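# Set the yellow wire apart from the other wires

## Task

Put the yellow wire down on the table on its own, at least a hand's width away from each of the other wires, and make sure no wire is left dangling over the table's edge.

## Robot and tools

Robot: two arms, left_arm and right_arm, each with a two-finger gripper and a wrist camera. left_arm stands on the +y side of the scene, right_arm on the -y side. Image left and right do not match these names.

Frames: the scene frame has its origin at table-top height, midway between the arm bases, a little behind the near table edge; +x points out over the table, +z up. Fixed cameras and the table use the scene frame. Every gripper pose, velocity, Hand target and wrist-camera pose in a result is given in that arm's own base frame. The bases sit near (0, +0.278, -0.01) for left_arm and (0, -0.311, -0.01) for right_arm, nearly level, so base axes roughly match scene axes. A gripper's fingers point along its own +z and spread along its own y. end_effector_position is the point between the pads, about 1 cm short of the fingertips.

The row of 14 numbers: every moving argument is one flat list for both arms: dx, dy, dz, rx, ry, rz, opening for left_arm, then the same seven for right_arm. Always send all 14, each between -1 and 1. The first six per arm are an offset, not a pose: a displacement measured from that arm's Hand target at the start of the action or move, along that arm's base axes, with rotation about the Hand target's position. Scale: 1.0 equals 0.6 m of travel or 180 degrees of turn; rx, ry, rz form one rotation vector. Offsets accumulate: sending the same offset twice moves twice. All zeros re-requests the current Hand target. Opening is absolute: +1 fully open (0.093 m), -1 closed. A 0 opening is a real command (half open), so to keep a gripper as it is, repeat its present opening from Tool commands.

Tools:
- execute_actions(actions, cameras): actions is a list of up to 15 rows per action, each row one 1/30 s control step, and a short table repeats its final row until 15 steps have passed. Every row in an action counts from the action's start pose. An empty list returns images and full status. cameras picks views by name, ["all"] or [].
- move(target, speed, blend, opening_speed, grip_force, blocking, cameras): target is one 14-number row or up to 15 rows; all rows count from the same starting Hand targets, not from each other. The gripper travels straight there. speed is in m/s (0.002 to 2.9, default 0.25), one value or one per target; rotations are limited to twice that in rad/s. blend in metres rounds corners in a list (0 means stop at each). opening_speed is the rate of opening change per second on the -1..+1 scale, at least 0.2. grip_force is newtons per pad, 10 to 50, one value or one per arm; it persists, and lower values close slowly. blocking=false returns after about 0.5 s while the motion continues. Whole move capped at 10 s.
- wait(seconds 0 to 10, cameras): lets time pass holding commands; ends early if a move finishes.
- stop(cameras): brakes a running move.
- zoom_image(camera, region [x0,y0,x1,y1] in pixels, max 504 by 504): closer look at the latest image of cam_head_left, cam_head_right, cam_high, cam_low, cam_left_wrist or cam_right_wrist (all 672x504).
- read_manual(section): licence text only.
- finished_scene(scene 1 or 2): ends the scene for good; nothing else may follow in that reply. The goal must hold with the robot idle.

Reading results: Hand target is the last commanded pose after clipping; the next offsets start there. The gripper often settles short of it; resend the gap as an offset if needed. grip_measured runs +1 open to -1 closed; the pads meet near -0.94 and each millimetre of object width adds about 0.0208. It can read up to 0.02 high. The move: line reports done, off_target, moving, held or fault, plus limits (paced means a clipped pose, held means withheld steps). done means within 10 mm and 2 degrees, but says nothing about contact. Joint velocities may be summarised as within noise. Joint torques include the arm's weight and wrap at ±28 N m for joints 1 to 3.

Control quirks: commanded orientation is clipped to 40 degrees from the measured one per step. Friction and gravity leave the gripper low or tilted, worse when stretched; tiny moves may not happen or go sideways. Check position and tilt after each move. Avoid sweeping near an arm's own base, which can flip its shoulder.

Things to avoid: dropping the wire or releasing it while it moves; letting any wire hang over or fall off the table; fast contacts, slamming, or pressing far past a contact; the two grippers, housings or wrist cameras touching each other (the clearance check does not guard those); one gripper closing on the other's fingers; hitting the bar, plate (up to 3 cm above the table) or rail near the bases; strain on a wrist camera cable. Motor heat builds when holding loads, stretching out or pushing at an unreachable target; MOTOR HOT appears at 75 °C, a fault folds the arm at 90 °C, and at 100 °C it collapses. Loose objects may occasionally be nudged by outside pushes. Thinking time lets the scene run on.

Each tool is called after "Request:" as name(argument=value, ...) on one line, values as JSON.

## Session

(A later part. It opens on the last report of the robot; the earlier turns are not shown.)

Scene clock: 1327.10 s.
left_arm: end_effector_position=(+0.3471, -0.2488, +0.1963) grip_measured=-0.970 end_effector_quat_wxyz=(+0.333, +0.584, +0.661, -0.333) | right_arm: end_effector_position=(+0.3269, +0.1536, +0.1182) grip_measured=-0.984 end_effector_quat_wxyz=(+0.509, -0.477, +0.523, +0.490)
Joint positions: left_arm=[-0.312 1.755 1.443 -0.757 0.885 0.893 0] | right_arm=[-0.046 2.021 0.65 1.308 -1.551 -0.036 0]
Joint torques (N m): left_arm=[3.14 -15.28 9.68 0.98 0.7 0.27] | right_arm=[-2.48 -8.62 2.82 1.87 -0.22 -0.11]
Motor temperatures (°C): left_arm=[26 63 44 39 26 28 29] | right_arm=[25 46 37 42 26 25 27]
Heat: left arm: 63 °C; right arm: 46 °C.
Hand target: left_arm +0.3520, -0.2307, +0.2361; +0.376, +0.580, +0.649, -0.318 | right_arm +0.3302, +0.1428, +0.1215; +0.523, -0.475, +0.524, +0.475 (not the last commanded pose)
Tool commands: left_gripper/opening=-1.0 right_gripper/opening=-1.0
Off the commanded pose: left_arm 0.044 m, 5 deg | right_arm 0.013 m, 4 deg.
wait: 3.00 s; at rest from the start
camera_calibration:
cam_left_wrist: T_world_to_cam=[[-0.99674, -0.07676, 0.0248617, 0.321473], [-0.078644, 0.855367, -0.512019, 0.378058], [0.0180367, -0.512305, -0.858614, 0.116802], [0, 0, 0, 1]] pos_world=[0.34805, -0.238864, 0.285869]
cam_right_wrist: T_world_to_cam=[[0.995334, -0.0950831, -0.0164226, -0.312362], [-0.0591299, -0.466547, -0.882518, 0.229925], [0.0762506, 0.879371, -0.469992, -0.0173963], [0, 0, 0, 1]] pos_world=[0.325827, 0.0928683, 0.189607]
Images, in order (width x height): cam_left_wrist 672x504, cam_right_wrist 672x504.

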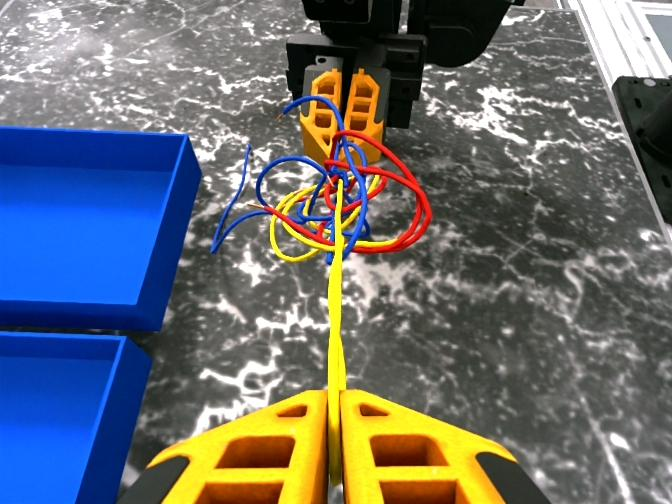

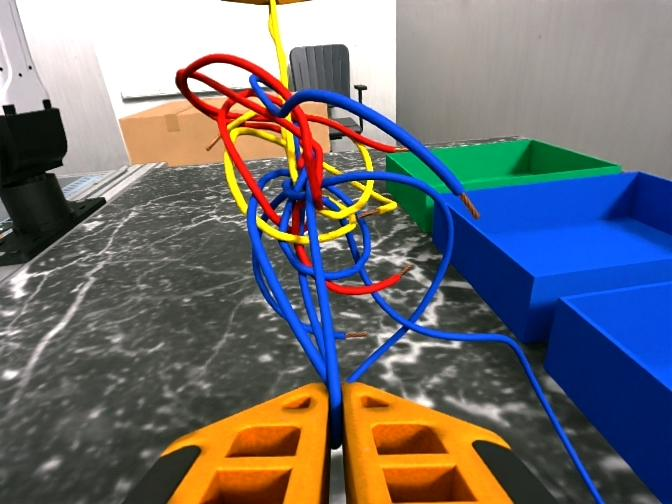

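Request:
move(target=[0, -0.08, -0.08, 0, 0, 0, -1.0, 0, 0, 0, 0, 0, 0, -1.0], speed=0.08, cameras=["cam_high", "cam_low", "cam_left_wrist", "cam_right_wrist"])

Scene clock: 1542.33 s.
left_arm: end_effector_position=(+0.3437, -0.2806, +0.1844) grip_measured=-0.970 end_effector_quat_wxyz=(+0.357, +0.580, +0.650, -0.338) | right_arm: end_effector_position=(+0.3292, +0.1486, +0.1182) grip_measured=-0.984 end_effector_quat_wxyz=(+0.513, -0.473, +0.526, +0.486)
Joint positions: left_arm=[-0.392 1.744 1.332 -0.51 0.865 0.758 0] | right_arm=[-0.061 2.021 0.65 1.308 -1.551 -0.036 0]
Joint torques (N m): left_arm=[-0.49 -10 6.35 1.83 0.12 0.08] | right_arm=[-1.05 -8.7 2.8 1.88 -0.16 -0.11]
Motor temperatures (°C): left_arm=[26 71 48 34 27 28 29] | right_arm=[25 46 35 41 26 24 28]
Heat: left arm: 71 °C; right arm: 46 °C.
Hand target: left_arm +0.3520, -0.2787, +0.1882; +0.376, +0.580, +0.649, -0.318 | right_arm +0.3302, +0.1428, +0.1215; +0.523, -0.475, +0.524, +0.475
Off the commanded pose: left_arm 0.009 m, 3 deg | right_arm 0.007 m, 2 deg.
move: off_target (left_arm)
camera_calibration:
cam_left_wrist: T_world_to_cam=[[-0.996798, -0.0799199, -0.00245279, 0.320164], [-0.0653176, 0.831598, -0.551524, 0.394992], [0.0461175, -0.549598, -0.834155, 0.0656884], [0, 0, 0, 1]] pos_world=[0.341909, -0.266785, 0.273427]
cam_right_wrist: T_world_to_cam=[[0.993761, -0.110321, -0.0163615, -0.312407], [-0.0662194, -0.465615, -0.882507, 0.229905], [0.089741, 0.878084, -0.470015, -0.0173906], [0, 0, 0, 1]] pos_world=[0.327243, 0.0878524, 0.189607]
Images, in order (width x height): cam_high 672x504, cam_low 672x504, cam_left_wrist 672x504, cam_right_wrist 672x504.

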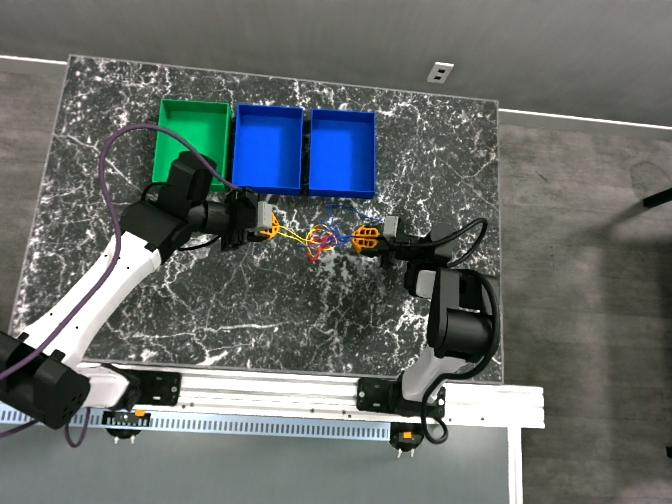

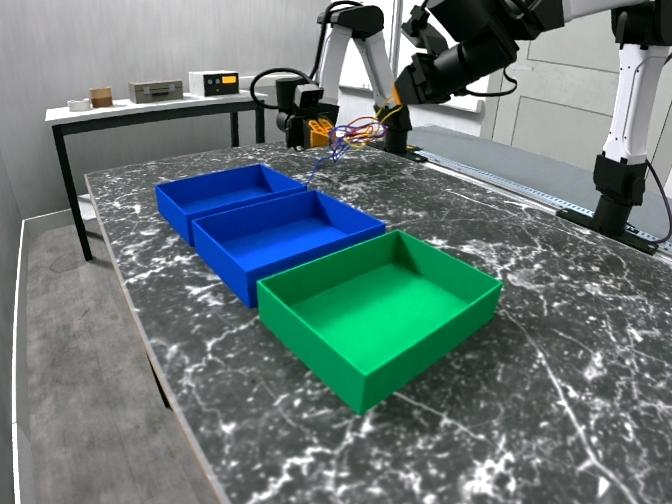

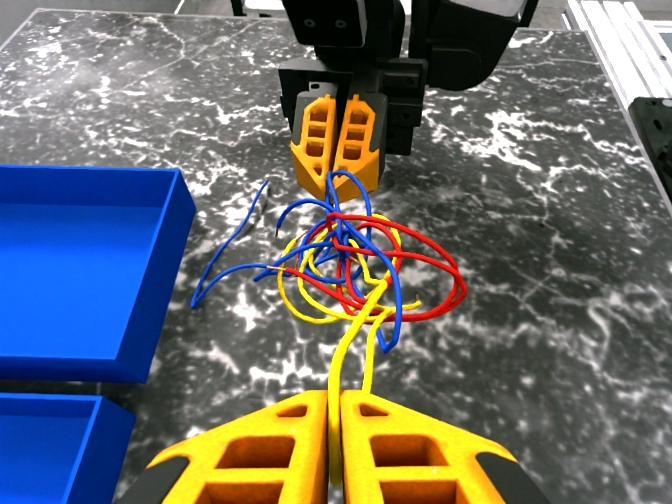

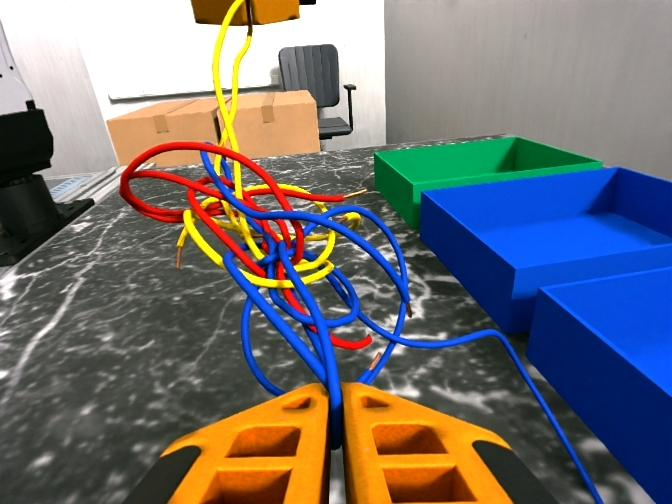

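Request:
move(target=[-0.12, 0.05, -0.08, 0, 0, 0, -1.0, 0, 0, -0.08, 0, 0, 0, -1.0], speed=0.1, cameras=["cam_high", "cam_left_wrist", "cam_right_wrist"])

Scene clock: 1558.17 s.
left_arm: end_effector_position=(+0.2769, -0.2544, +0.1295) grip_measured=-0.970 end_effector_quat_wxyz=(+0.358, +0.583, +0.649, -0.333) | right_arm: end_effector_position=(+0.3241, +0.1528, +0.0762) grip_measured=-0.984 end_effector_quat_wxyz=(+0.509, -0.479, +0.522, +0.490)
Joint positions: left_arm=[-0.399 1.534 0.881 -0.262 0.852 0.757 0] | right_arm=[-0.049 2.162 0.65 1.308 -1.557 -0.181 0]
Joint torques (N m): left_arm=[0.31 -10.55 5.86 1.49 0.28 0.1] | right_arm=[-2.09 -6.75 3.1 1.95 -0.18 -0.22]
Motor temperatures (°C): left_arm=[26 65 46 35 26 28 29] | right_arm=[25 46 35 41 26 24 28]
Heat: left arm: 65 °C; right arm: 46 °C.
Hand target: left_arm +0.2800, -0.2487, +0.1401; +0.376, +0.580, +0.649, -0.318 | right_arm +0.3301, +0.1428, +0.0735; +0.523, -0.475, +0.524, +0.475
Off the commanded pose: left_arm 0.012 m, 3 deg | right_arm 0.012 m, 2 deg.
joint read past its limit (right arm) — joint 5 (wrist yaw), lower limit.
move: off_target (left_arm, right_arm)
camera_calibration:
cam_left_wrist: T_world_to_cam=[[-0.996665, -0.0806594, -0.012328, 0.256586], [-0.0608659, 0.835545, -0.54604, 0.33755], [0.0543439, -0.543469, -0.837668, 0.0371547], [0, 0, 0, 1]] pos_world=[0.274257, -0.24115, 0.218602]
cam_right_wrist: T_world_to_cam=[[0.995684, -0.0918542, -0.0132597, -0.311204], [-0.0549431, -0.46827, -0.881875, 0.19117], [0.0747949, 0.878798, -0.471296, -0.0355463], [0, 0, 0, 1]] pos_world=[0.323023, 0.0921716, 0.147708]
Images, in order (width x height): cam_high 672x504, cam_left_wrist 672x504, cam_right_wrist 672x504.

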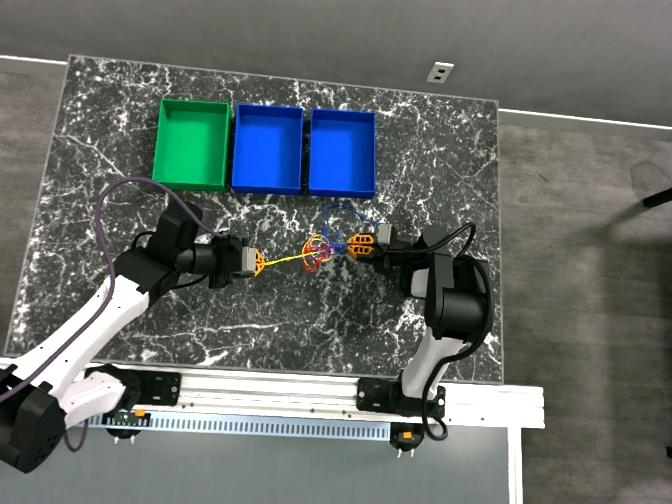

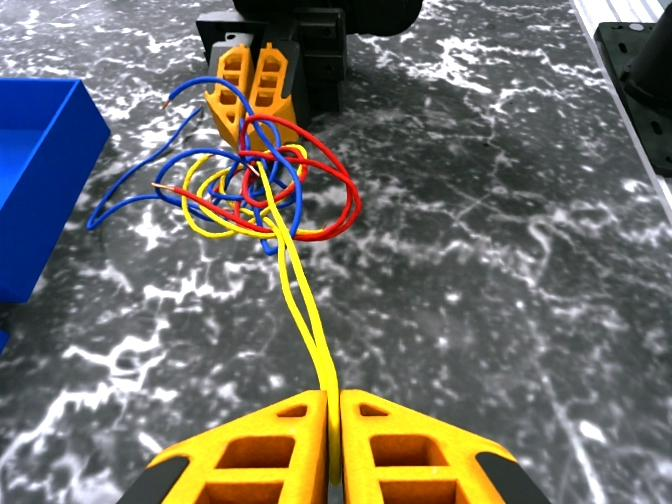

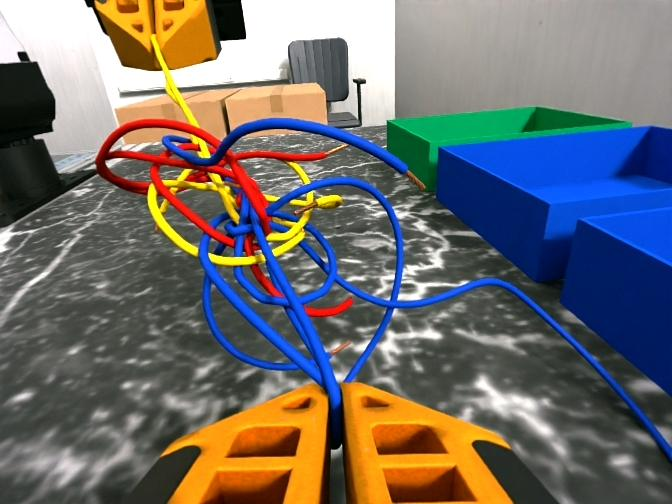

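Request:
move(target=[[0.03, -0.05, -0.07, 0, 0, 0, -1.0, 0, 0, -0.045, 0, 0, 0, -1.0], [0.03, -0.05, -0.07, 0, 0, 0, -1.0, 0, 0, -0.045, 0, 0, 0, -0.4]], speed=0.1, opening_speed=1.0, cameras=["cam_high", "cam_left_wrist", "cam_right_wrist"])

Scene clock: 1568.97 s.
left_arm: end_effector_position=(+0.2890, -0.2789, +0.1007) grip_measured=-0.970 end_effector_quat_wxyz=(+0.363, +0.582, +0.646, -0.334) | right_arm: end_effector_position=(+0.3263, +0.1502, +0.0587) grip_measured=-0.402 end_effector_quat_wxyz=(+0.525, -0.492, +0.509, +0.473)
Joint positions: left_arm=[-0.456 1.661 0.863 -0.053 0.82 0.685 0] | right_arm=[-0.056 2.248 0.666 1.385 -1.558 -0.232 0.026]
Joint torques (N m): left_arm=[-0.62 -6.45 5.98 1.93 0.1 0.1] | right_arm=[-1.46 -4.63 3.12 1.69 -0.16 -0.05]
Motor temperatures (°C): left_arm=[26 61 44 36 26 28 29] | right_arm=[25 45 35 41 26 25 28]
Heat: left arm: 61 °C; right arm: 45 °C.
Hand target: left_arm +0.2980, -0.2787, +0.0982; +0.376, +0.580, +0.649, -0.318 | right_arm +0.3302, +0.1428, +0.0465; +0.523, -0.475, +0.524, +0.475
Off the commanded pose: left_arm 0.009 m, 2 deg | right_arm 0.015 m, 3 deg.
joint read past its limit (right arm) — joint 5 (wrist yaw), lower limit.
move: off_target (right_arm); target 2's new opening was sent with right_arm's hand 0.015 m and 3 deg from that target
camera_calibration:
cam_left_wrist: T_world_to_cam=[[-0.996511, -0.0812962, -0.0188699, 0.266748], [-0.0572041, 0.829983, -0.554848, 0.341331], [0.0607688, -0.551833, -0.831738, -0.00577439], [0, 0, 0, 1]] pos_world=[0.285694, -0.264799, 0.189617]
cam_right_wrist: T_world_to_cam=[[0.994135, -0.0984834, 0.0446745, -0.315717], [-0.00703942, -0.471164, -0.882018, 0.159493], [0.107913, 0.87653, -0.469094, -0.0522631], [0, 0, 0, 1]] pos_world=[0.320628, 0.0898649, 0.130264]
Images, in order (width x height): cam_high 672x504, cam_left_wrist 672x504, cam_right_wrist 672x504.

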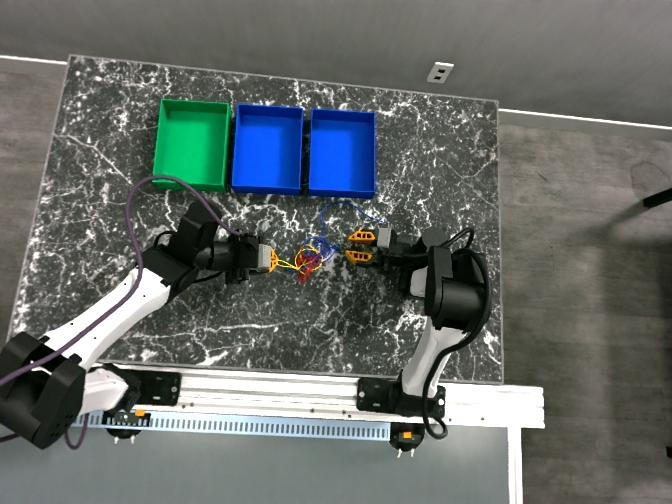

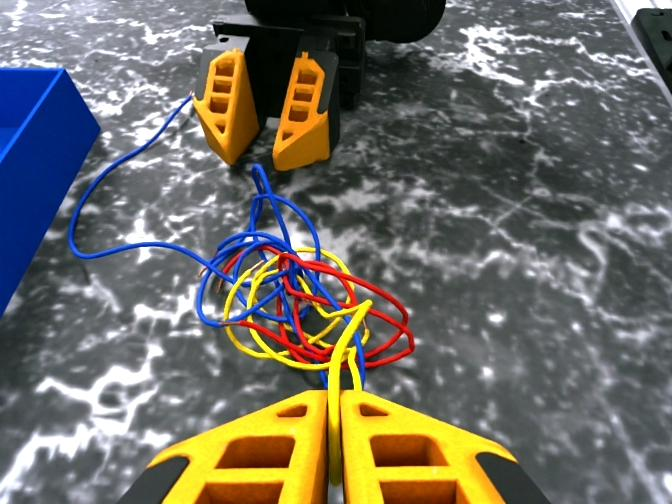

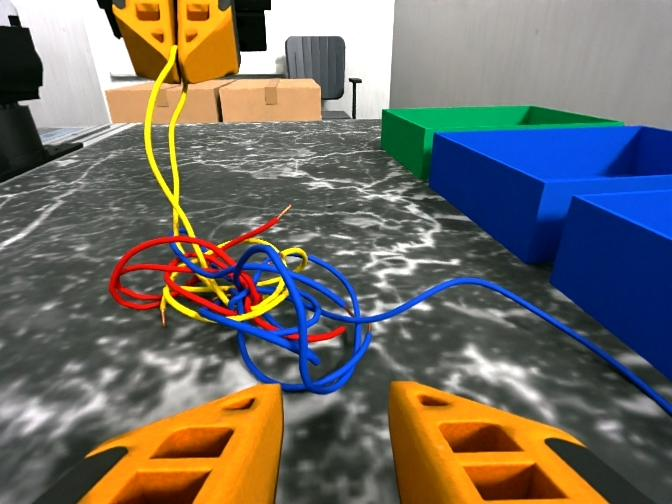

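Request:
execute_actions(actions=[])

Scene clock: 1610.13 s.
left_arm: end_effector_position=(+0.2890, -0.2789, +0.1007) grip_measured=-0.970 end_effector_quat_wxyz=(+0.363, +0.582, +0.646, -0.334) | right_arm: end_effector_position=(+0.3263, +0.1502, +0.0587) grip_measured=-0.402 end_effector_quat_wxyz=(+0.525, -0.492, +0.509, +0.473)
Joint positions: left_arm=[-0.456 1.661 0.863 -0.053 0.82 0.685 0] | right_arm=[-0.056 2.248 0.666 1.385 -1.558 -0.232 0.026]
Joint velocities: within noise
Joint torques (N m): left_arm=[-0.62 -6.45 6.02 1.93 0.11 0.09] | right_arm=[-1.25 -4.59 2.89 1.74 -0.16 -0.06]
Motor temperatures (°C): left_arm=[25 51 41 40 26 28 29] | right_arm=[25 43 34 41 26 24 27]
Heat: left arm: 51 °C; right arm: 43 °C.
Hand target: left_arm +0.2980, -0.2787, +0.0982; +0.376, +0.580, +0.649, -0.318 | right_arm +0.3302, +0.1428, +0.0465; +0.523, -0.475, +0.524, +0.475
Tool commands: left_gripper/opening=-1.0 right_gripper/opening=-0.4
Off the commanded pose: left_arm 0.009 m, 2 deg | right_arm 0.015 m, 3 deg.
joint read past its limit (right arm) — joint 5 (wrist yaw), lower limit.
camera_calibration:
cam_left_wrist: T_world_to_cam=[[-0.996511, -0.0812962, -0.0188699, 0.266748], [-0.0572041, 0.829983, -0.554848, 0.341331], [0.0607688, -0.551833, -0.831738, -0.00577439], [0, 0, 0, 1]] pos_world=[0.285694, -0.264799, 0.189617]
cam_right_wrist: T_world_to_cam=[[0.994135, -0.0984834, 0.0446745, -0.315717], [-0.00703942, -0.471164, -0.882018, 0.159493], [0.107913, 0.87653, -0.469094, -0.0522631], [0, 0, 0, 1]] pos_world=[0.320628, 0.0898649, 0.130264]

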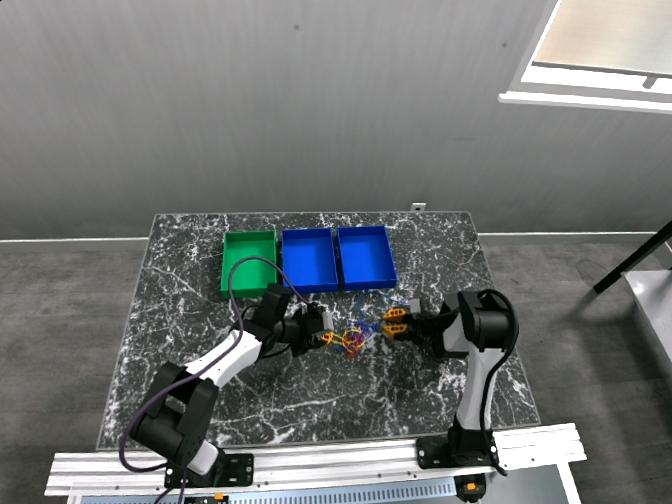

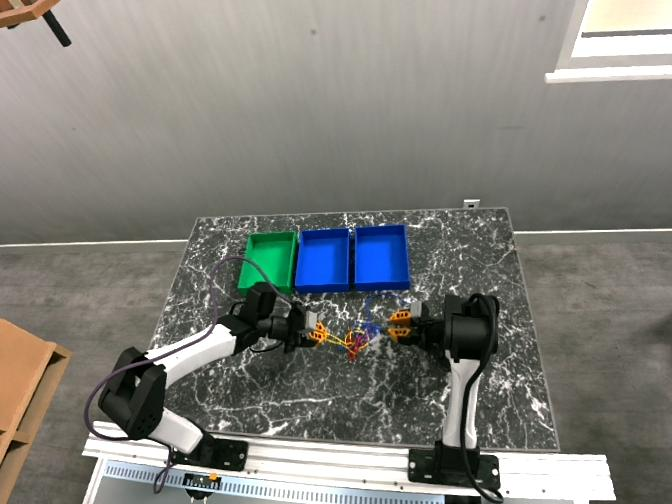

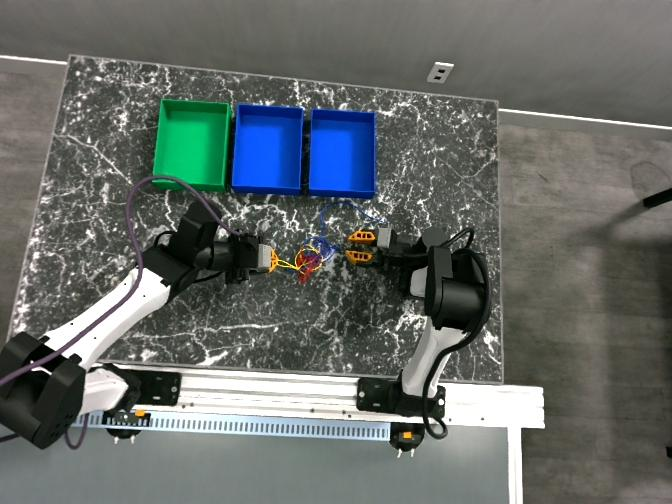

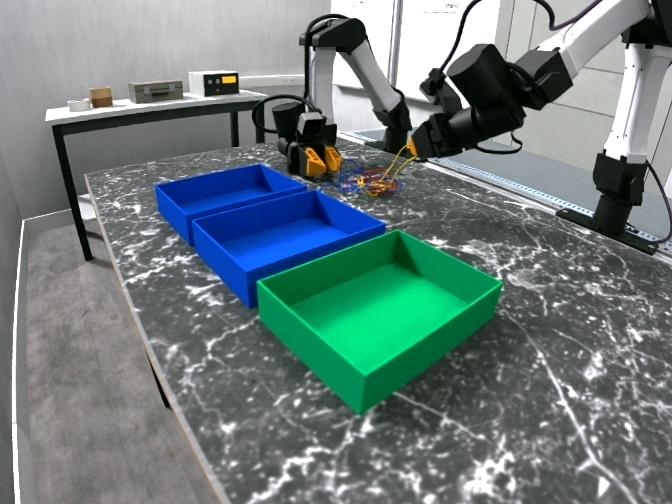

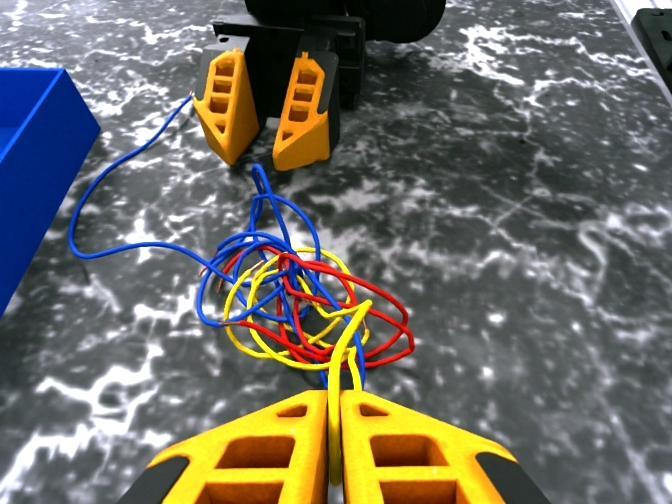

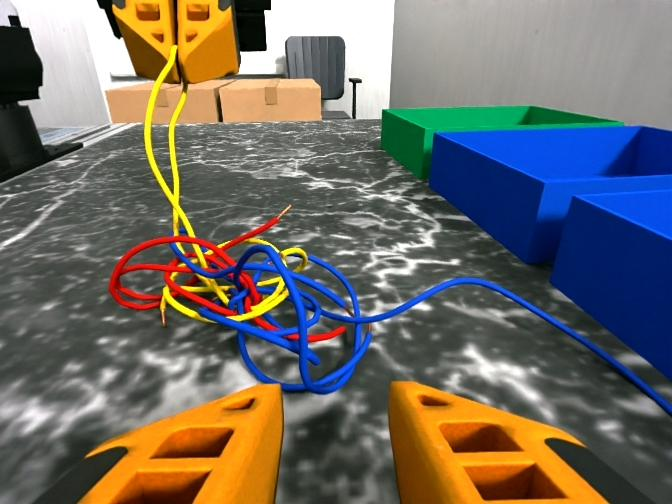

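Request:
zoom_image(camera="cam_right_wrist", region=[90, 170, 410, 410])

Request:
zoom_image(camera="cam_left_wrist", region=[180, 150, 440, 400])

Scaled by 1.575 from the camera's 672x504 image, which has a finer 960x720 frame.

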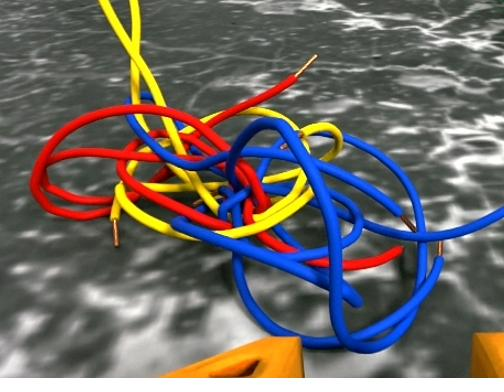

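Scaled by 1.938 from the camera's 672x504 image, which has a finer 960x720 frame.

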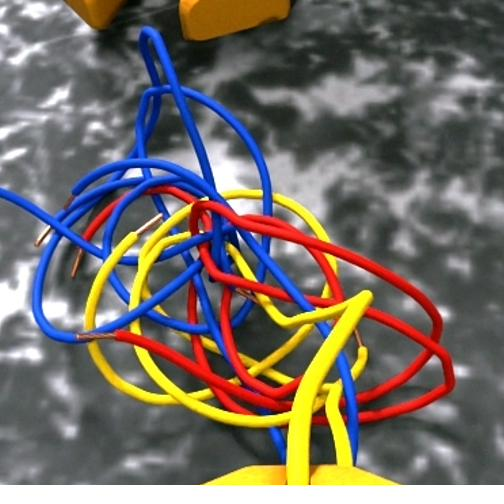

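Request:
zoom_image(camera="cam_left_wrist", region=[195, 225, 345, 385])

Request:
zoom_image(camera="cam_left_wrist", region=[270, 225, 420, 395])

Request:
zoom_image(camera="cam_right_wrist", region=[100, 215, 250, 365])

Request:
zoom_image(camera="cam_right_wrist", region=[210, 215, 380, 395])

Scaled by 3.150 from the camera's 672x504 image, which has a finer 960x720 frame.

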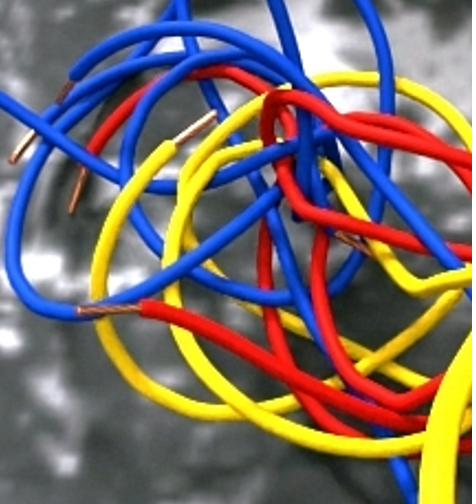

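Scaled by 2.965 from the camera's 672x504 image, which has a finer 960x720 frame.

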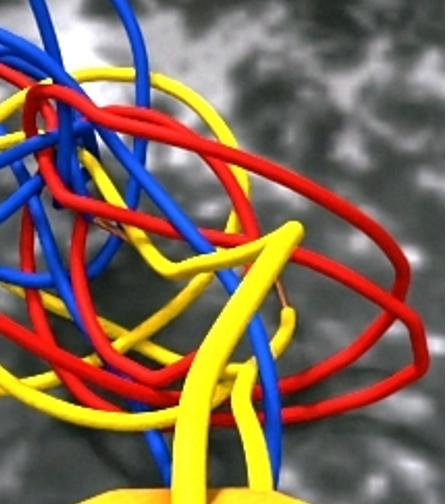

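Scaled by 3.360 from the camera's 672x504 image, which has a finer 960x720 frame.

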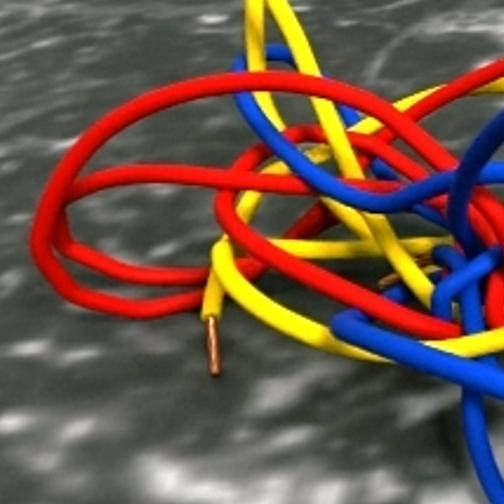

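Scaled by 2.800 from the camera's 672x504 image, which has a finer 960x720 frame.

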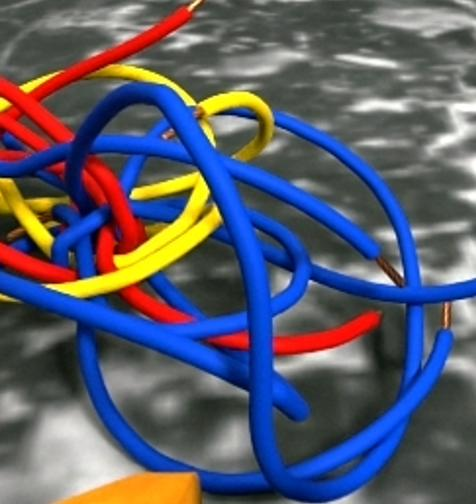

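Request:
move(target=[0,0,0,0,0,0,-1.0, 0,-0.05,0.30,-0.3,0,0,-0.4], speed=0.2, cameras=["cam_right_wrist","cam_left_wrist"])

Scene clock: 1885.17 s.
left_arm: end_effector_position=(+0.2890, -0.2789, +0.1007) grip_measured=-0.970 end_effector_quat_wxyz=(+0.363, +0.582, +0.646, -0.334) | right_arm: end_effector_position=(+0.3283, +0.1183, +0.2113) grip_measured=-0.402 end_effector_quat_wxyz=(+0.569, -0.483, +0.516, +0.422)
Joint positions: left_arm=[-0.456 1.661 0.863 -0.053 0.82 0.685 0] | right_arm=[-0.158 1.659 0.67 1.072 -1.548 -0.031 0.026]
Joint torques (N m): left_arm=[-0.61 -6.46 6 1.93 0.11 0.09] | right_arm=[-0.84 -9.33 7.27 1.36 -0.1 0.08]
Motor temperatures (°C): left_arm=[25 42 37 46 25 28 29] | right_arm=[25 40 33 40 26 24 26]
Heat: left arm: 46 °C; right arm: 40 °C.
Hand target: left_arm +0.2980, -0.2787, +0.0982; +0.376, +0.580, +0.649, -0.318 | right_arm +0.3302, +0.1128, +0.2265; +0.342, -0.629, +0.652, +0.251
Off the commanded pose: left_arm 0.009 m, 2 deg | right_arm 0.016 m, 54 deg; orientation clipped.
joint sent to its limit (right arm) — joint 5 (wrist yaw), lower limit. The joint targets are off in position and orientation.
move: off_target (right_arm); limits=paced
camera_calibration:
cam_left_wrist: T_world_to_cam=[[-0.996511, -0.0812962, -0.0188699, 0.266748], [-0.0572041, 0.829983, -0.554848, 0.341331], [0.0607688, -0.551833, -0.831738, -0.00577439], [0, 0, 0, 1]] pos_world=[0.285694, -0.264799, 0.189617]
cam_right_wrist: T_world_to_cam=[[0.970319, -0.207852, 0.123606, -0.323708], [0.00999781, -0.476213, -0.879273, 0.27347], [0.241622, 0.854411, -0.460001, 0.00386443], [0, 0, 0, 1]] pos_world=[0.310432, 0.0596447, 0.282244]
Images, in order (width x height): cam_left_wrist 672x504, cam_right_wrist 672x504.

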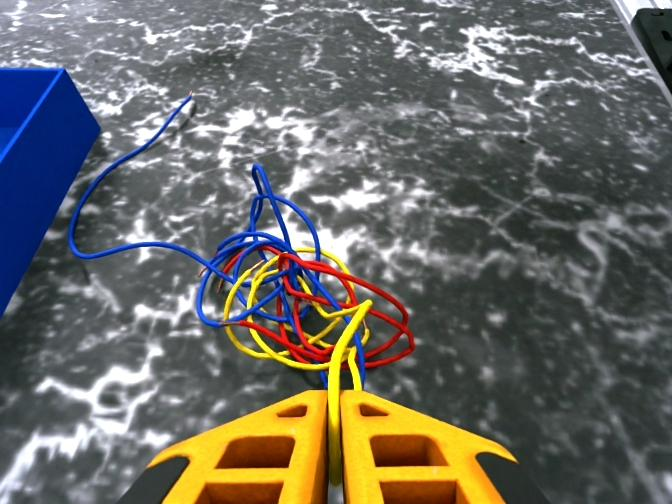

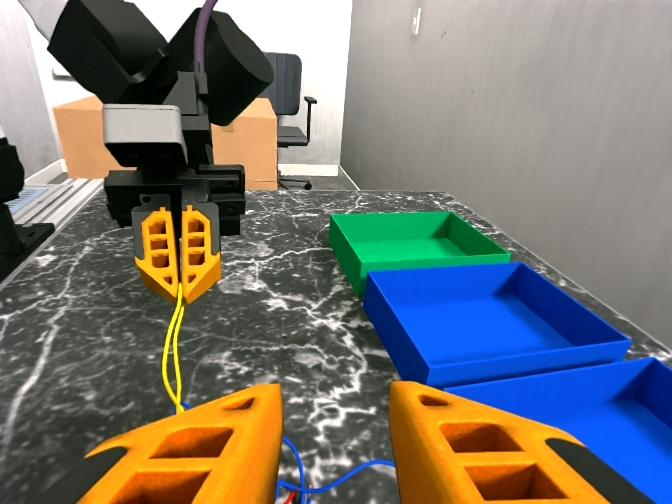

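Request:
move(target=[[0,0,0,0,0,0,-1.0, -0.15,0.04,0.12,-0.0849,0.0827,-0.2594,-0.4],[0,0,0,0,0,0,-1.0, -0.1275,0.09,-0.10,-0.0849,0.0827,-0.2594,-0.4]], speed=0.2, cameras=["cam_right_wrist"])

Scene clock: 1938.63 s.
left_arm: end_effector_position=(+0.2890, -0.2789, +0.1007) grip_measured=-0.970 end_effector_quat_wxyz=(+0.363, +0.582, +0.646, -0.334) | right_arm: end_effector_position=(+0.2513, +0.1664, +0.1611) grip_measured=-0.402 end_effector_quat_wxyz=(+0.226, -0.331, +0.912, +0.086)
Joint positions: left_arm=[-0.456 1.661 0.863 -0.053 0.82 0.685 0] | right_arm=[0.54 1.251 1.055 -0.893 -0.08 -0.137 0.026]
Joint torques (N m): left_arm=[-0.62 -6.48 6.04 1.92 0.11 0.1] | right_arm=[1.28 -5.64 5.6 1.84 -0.01 0.19]
Motor temperatures (°C): left_arm=[25 41 37 46 25 28 29] | right_arm=[25 45 36 38 26 24 26]
Heat: left arm: 46 °C; right arm: 45 °C.
Hand target: left_arm +0.2980, -0.2787, +0.0982; +0.376, +0.580, +0.649, -0.318 | right_arm +0.2536, +0.1668, +0.1665; +0.244, -0.323, +0.911, +0.086
Off the commanded pose: left_arm 0.009 m, 2 deg | right_arm 0.006 m, 2 deg.
move: done
camera_calibration:
cam_right_wrist: T_world_to_cam=[[0.638965, -0.768849, 0.0243852, -0.0401116], [-0.769069, -0.639165, -0.000537404, 0.334382], [0.0159994, -0.0184106, -0.999702, 0.247124], [0, 0, 0, 1]] pos_world=[0.278839, 0.187435, 0.248209]
Images, in order (width x height): cam_right_wrist 672x504.

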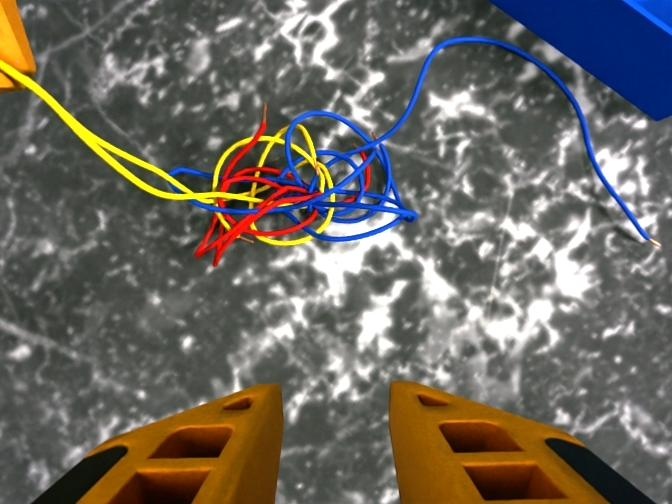

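Request:
zoom_image(camera="cam_right_wrist", region=[150, 90, 430, 280])

Request:
zoom_image(camera="cam_right_wrist", region=[185, 95, 305, 280])

Request:
zoom_image(camera="cam_right_wrist", region=[270, 95, 425, 250])

Scaled by 1.800 from the camera's 672x504 image, which has a finer 960x720 frame.

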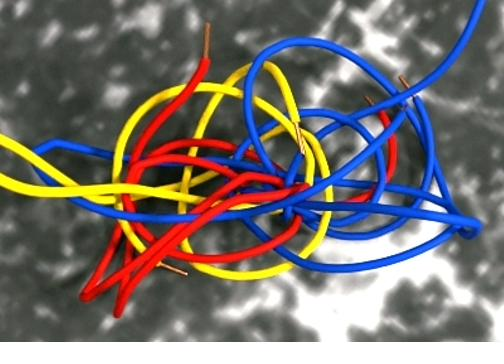

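Scaled by 2.724 from the camera's 672x504 image, which has a finer 960x720 frame.

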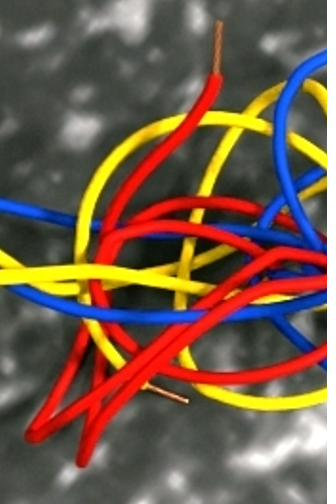

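Scaled by 3.252 from the camera's 672x504 image, which has a finer 960x720 frame.

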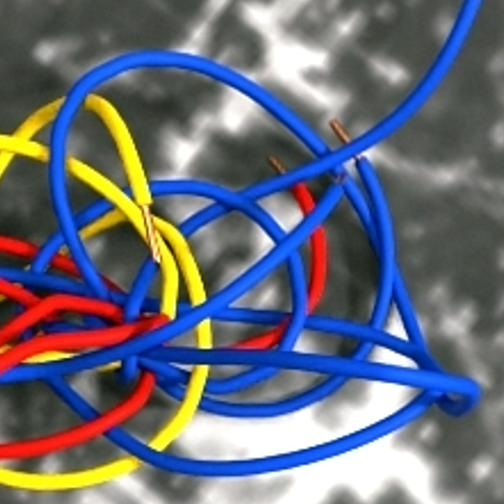

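Request:
zoom_image(camera="cam_right_wrist", region=[190, 160, 260, 230])

Request:
zoom_image(camera="cam_right_wrist", region=[240, 150, 340, 250])

Request:
zoom_image(camera="cam_right_wrist", region=[205, 100, 305, 180])

Scaled by 7.200 from the camera's 672x504 image, which has a finer 960x720 frame.

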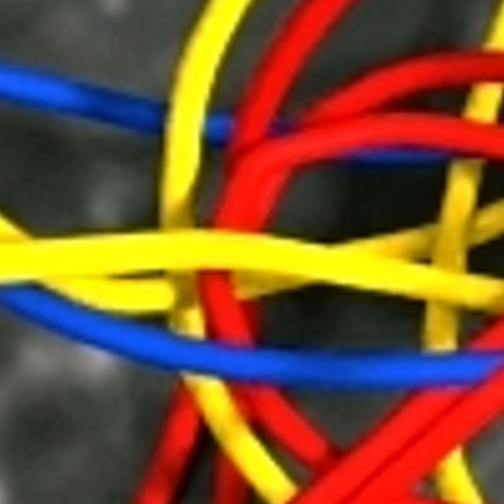

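Scaled by 5.040 from the camera's 672x504 image, which has a finer 960x720 frame.

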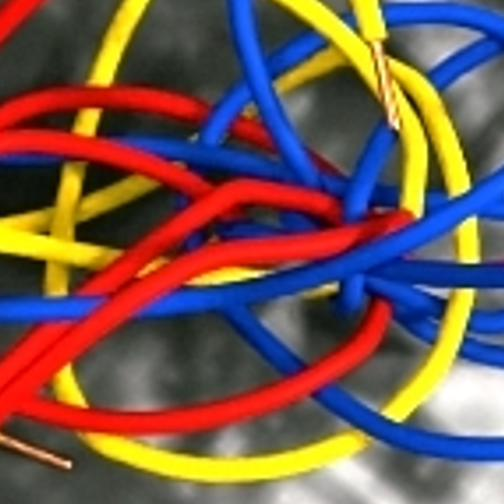

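Scaled by 5.040 from the camera's 672x504 image, which has a finer 960x720 frame.

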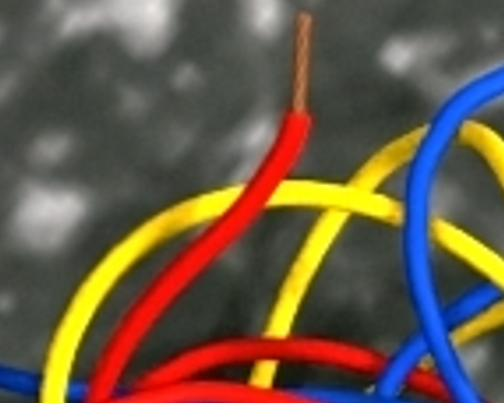

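Request:
zoom_image(camera="cam_right_wrist", region=[335, 115, 415, 185])

Request:
zoom_image(camera="cam_right_wrist", region=[290, 160, 370, 240])

Request:
zoom_image(camera="cam_right_wrist", region=[350, 170, 430, 240])

Scaled by 6.300 from the camera's 672x504 image, which has a finer 960x720 frame.

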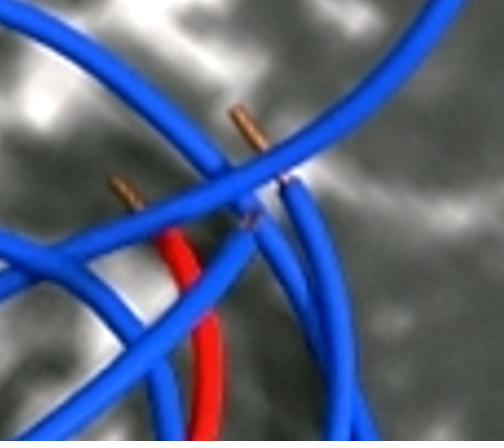

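Scaled by 6.300 from the camera's 672x504 image, which has a finer 960x720 frame.

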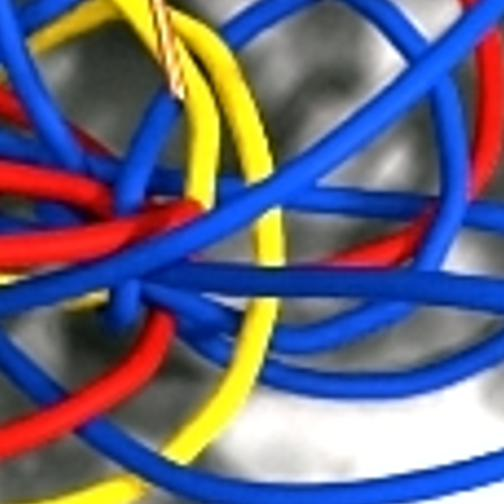

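Scaled by 6.300 from the camera's 672x504 image, which has a finer 960x720 frame.

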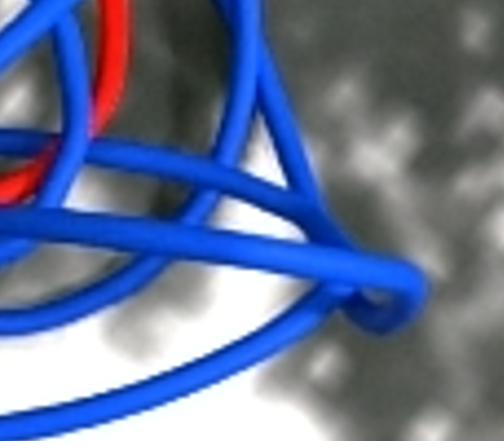

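Request:
move(target=[0,0,0,0,0,0,-1.0, 0.1062,0.0665,-0.0998,-0.0141,0.0858,-0.3262,-0.5], speed=0.15, cameras=["cam_right_wrist"])

Scene clock: 2474.03 s.
left_arm: end_effector_position=(+0.2890, -0.2789, +0.1007) grip_measured=-0.970 end_effector_quat_wxyz=(+0.363, +0.582, +0.646, -0.334) | right_arm: end_effector_position=(+0.3151, +0.2069, +0.1021) grip_measured=-0.498 end_effector_quat_wxyz=(+0.125, +0.164, +0.978, -0.017)
Joint positions: left_arm=[-0.456 1.661 0.863 -0.053 0.82 0.685 0] | right_arm=[0.674 1.84 1.482 -1.067 0.209 0.99 0.021]
Joint torques (N m): left_arm=[-0.66 -6.48 6 1.94 0.1 0.1] | right_arm=[1.06 -7.66 8.34 0.49 0.3 0.18]
Motor temperatures (°C): left_arm=[25 37 35 48 25 28 29] | right_arm=[24 37 39 41 26 25 26]
Heat: left arm: 48 °C; right arm: 41 °C.
Hand target: left_arm +0.2980, -0.2787, +0.0982; +0.376, +0.580, +0.649, -0.318 | right_arm +0.3174, +0.2067, +0.1067; +0.128, +0.173, +0.976, -0.023
Off the commanded pose: left_arm 0.009 m, 2 deg | right_arm 0.005 m, 1 deg.
move: done
camera_calibration:
cam_right_wrist: T_world_to_cam=[[-0.322601, -0.946258, 0.0228887, 0.291527], [-0.919043, 0.318926, 0.231617, 0.234595], [-0.226469, 0.0536841, -0.972538, 0.246584], [0, 0, 0, 1]] pos_world=[0.365493, 0.187804, 0.178804]
Images, in order (width x height): cam_right_wrist 672x504.

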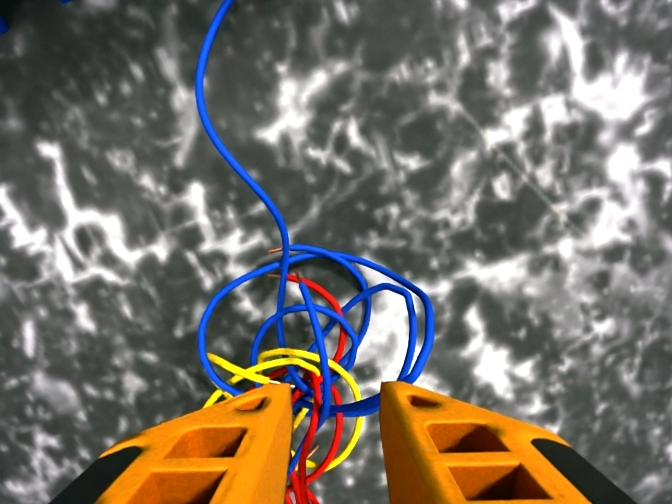

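Request:
zoom_image(camera="cam_right_wrist", region=[190, 230, 450, 504])

Scaled by 1.839 from the camera's 672x504 image, which has a finer 960x720 frame.

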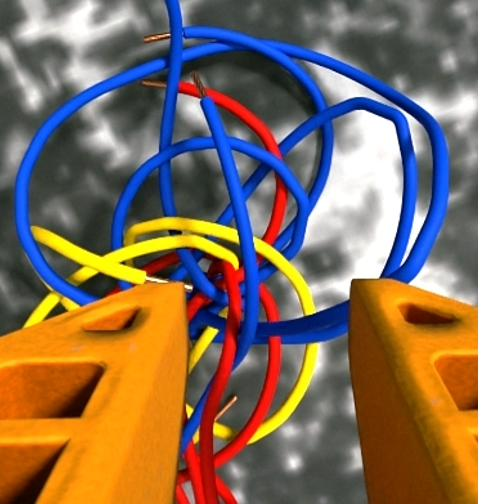

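Request:
move(target=[0,0,0,0,0,0,-1.0, 0.02,0,-0.0367,0,0,0,-0.62], speed=0.1, cameras=["cam_right_wrist"])

Request:
zoom_image(camera="cam_right_wrist", region=[190, 230, 450, 504])

Scene clock: 2526.67 s.
left_arm: end_effector_position=(+0.2890, -0.2789, +0.1007) grip_measured=-0.970 end_effector_quat_wxyz=(+0.363, +0.582, +0.646, -0.334) | right_arm: end_effector_position=(+0.3220, +0.2102, +0.0862) grip_measured=-0.618 end_effector_quat_wxyz=(+0.122, +0.166, +0.978, -0.021)
Joint positions: left_arm=[-0.456 1.661 0.863 -0.053 0.82 0.685 0] | right_arm=[0.669 1.888 1.482 -1.031 0.209 0.991 0.016]
Joint torques (N m): left_arm=[-0.61 -6.52 5.97 1.94 0.11 0.1] | right_arm=[-0.66 -7.84 5.94 0.91 0.28 -0.01]
Motor temperatures (°C): left_arm=[25 36 35 48 25 28 29] | right_arm=[24 41 41 35 26 25 26]
Heat: left arm: 48 °C; right arm: 41 °C.
Hand target: left_arm +0.2980, -0.2787, +0.0982; +0.376, +0.580, +0.649, -0.318 | right_arm +0.3293, +0.2067, +0.0846; +0.128, +0.173, +0.976, -0.023
Off the commanded pose: left_arm 0.009 m, 2 deg | right_arm 0.008 m, 1 deg.
move: done
camera_calibration:
cam_right_wrist: T_world_to_cam=[[-0.327033, -0.94446, 0.03233, 0.297485], [-0.915381, 0.325093, 0.237471, 0.240581], [-0.234792, 0.0480664, -0.970857, 0.236244], [0, 0, 0, 1]] pos_world=[0.372979, 0.191396, 0.162611]
Images, in order (width x height): cam_right_wrist 672x504.

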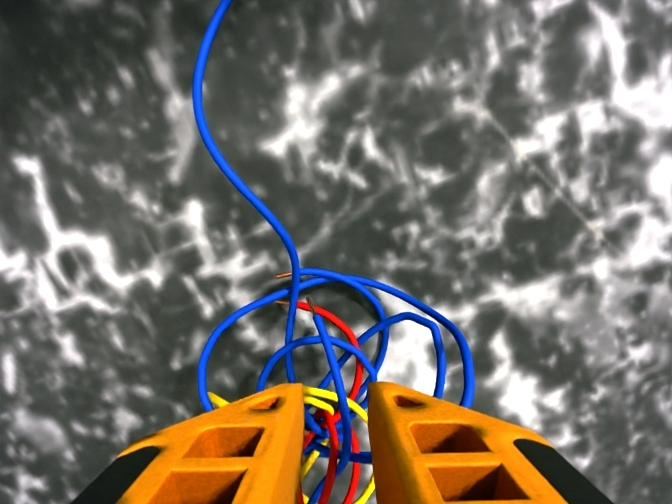

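Scaled by 1.839 from the camera's 672x504 image, which has a finer 960x720 frame.

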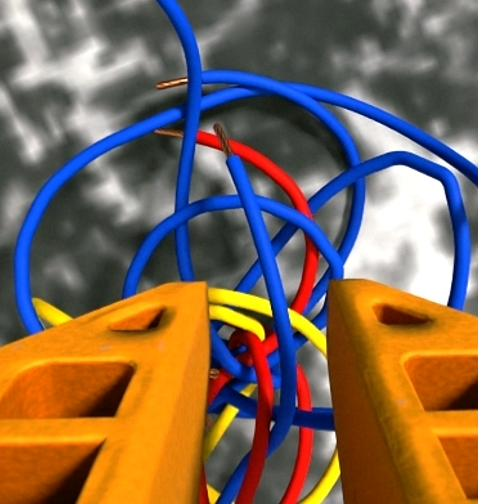

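Request:
move(target=[0,0,0,0,0,0,-1.0, 0.0212,-0.0028,-0.03,0,0,0,-0.62], speed=0.1, cameras=["cam_right_wrist"])

Request:
zoom_image(camera="cam_right_wrist", region=[190, 230, 450, 504])

Scene clock: 2550.60 s.
left_arm: end_effector_position=(+0.2890, -0.2789, +0.1007) grip_measured=-0.970 end_effector_quat_wxyz=(+0.363, +0.582, +0.646, -0.334) | right_arm: end_effector_position=(+0.3372, +0.2098, +0.0713) grip_measured=-0.618 end_effector_quat_wxyz=(+0.126, +0.174, +0.976, -0.018)
Joint positions: left_arm=[-0.456 1.661 0.863 -0.053 0.82 0.685 0] | right_arm=[0.645 1.934 1.482 -0.971 0.209 0.982 0.016]
Joint torques (N m): left_arm=[-0.65 -6.52 6.06 1.93 0.1 0.11] | right_arm=[-0.36 -8.35 5.09 0.96 0.23 -0.23]
Heat: left arm: 48 °C; right arm: 40 °C.
Hand target: left_arm +0.2980, -0.2787, +0.0982; +0.376, +0.580, +0.649, -0.318 | right_arm +0.3421, +0.2050, +0.0666; +0.128, +0.173, +0.976, -0.023
Off the commanded pose: left_arm 0.009 m, 2 deg | right_arm 0.008 m, 1 deg.
move: done
camera_calibration:
cam_right_wrist: T_world_to_cam=[[-0.342411, -0.939279, 0.0225862, 0.307378], [-0.91253, 0.338192, 0.230034, 0.254992], [-0.223705, 0.0581558, -0.97292, 0.219651], [0, 0, 0, 1]] pos_world=[0.387074, 0.189704, 0.148104]
Images, in order (width x height): cam_right_wrist 672x504.

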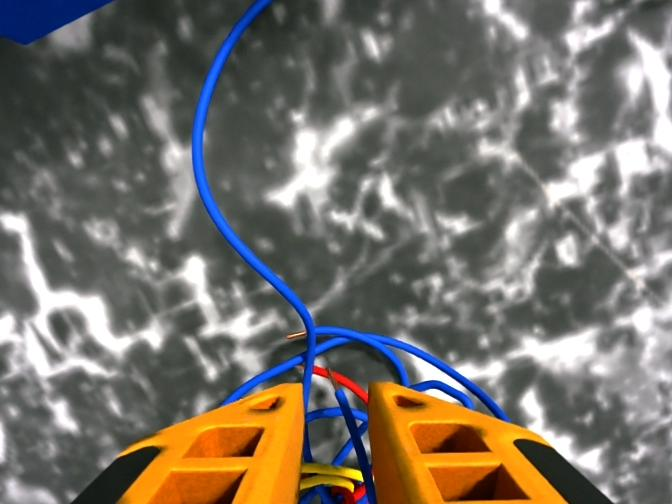

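Scaled by 1.839 from the camera's 672x504 image, which has a finer 960x720 frame.

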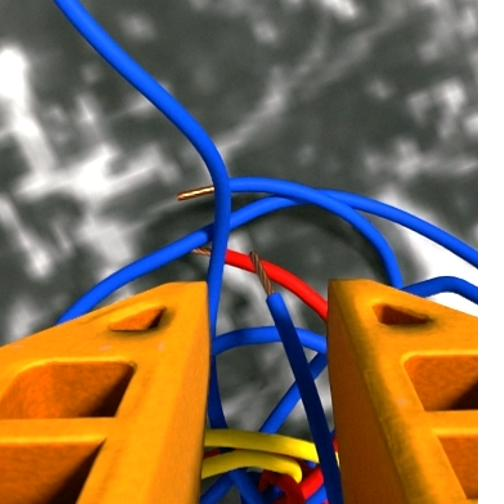

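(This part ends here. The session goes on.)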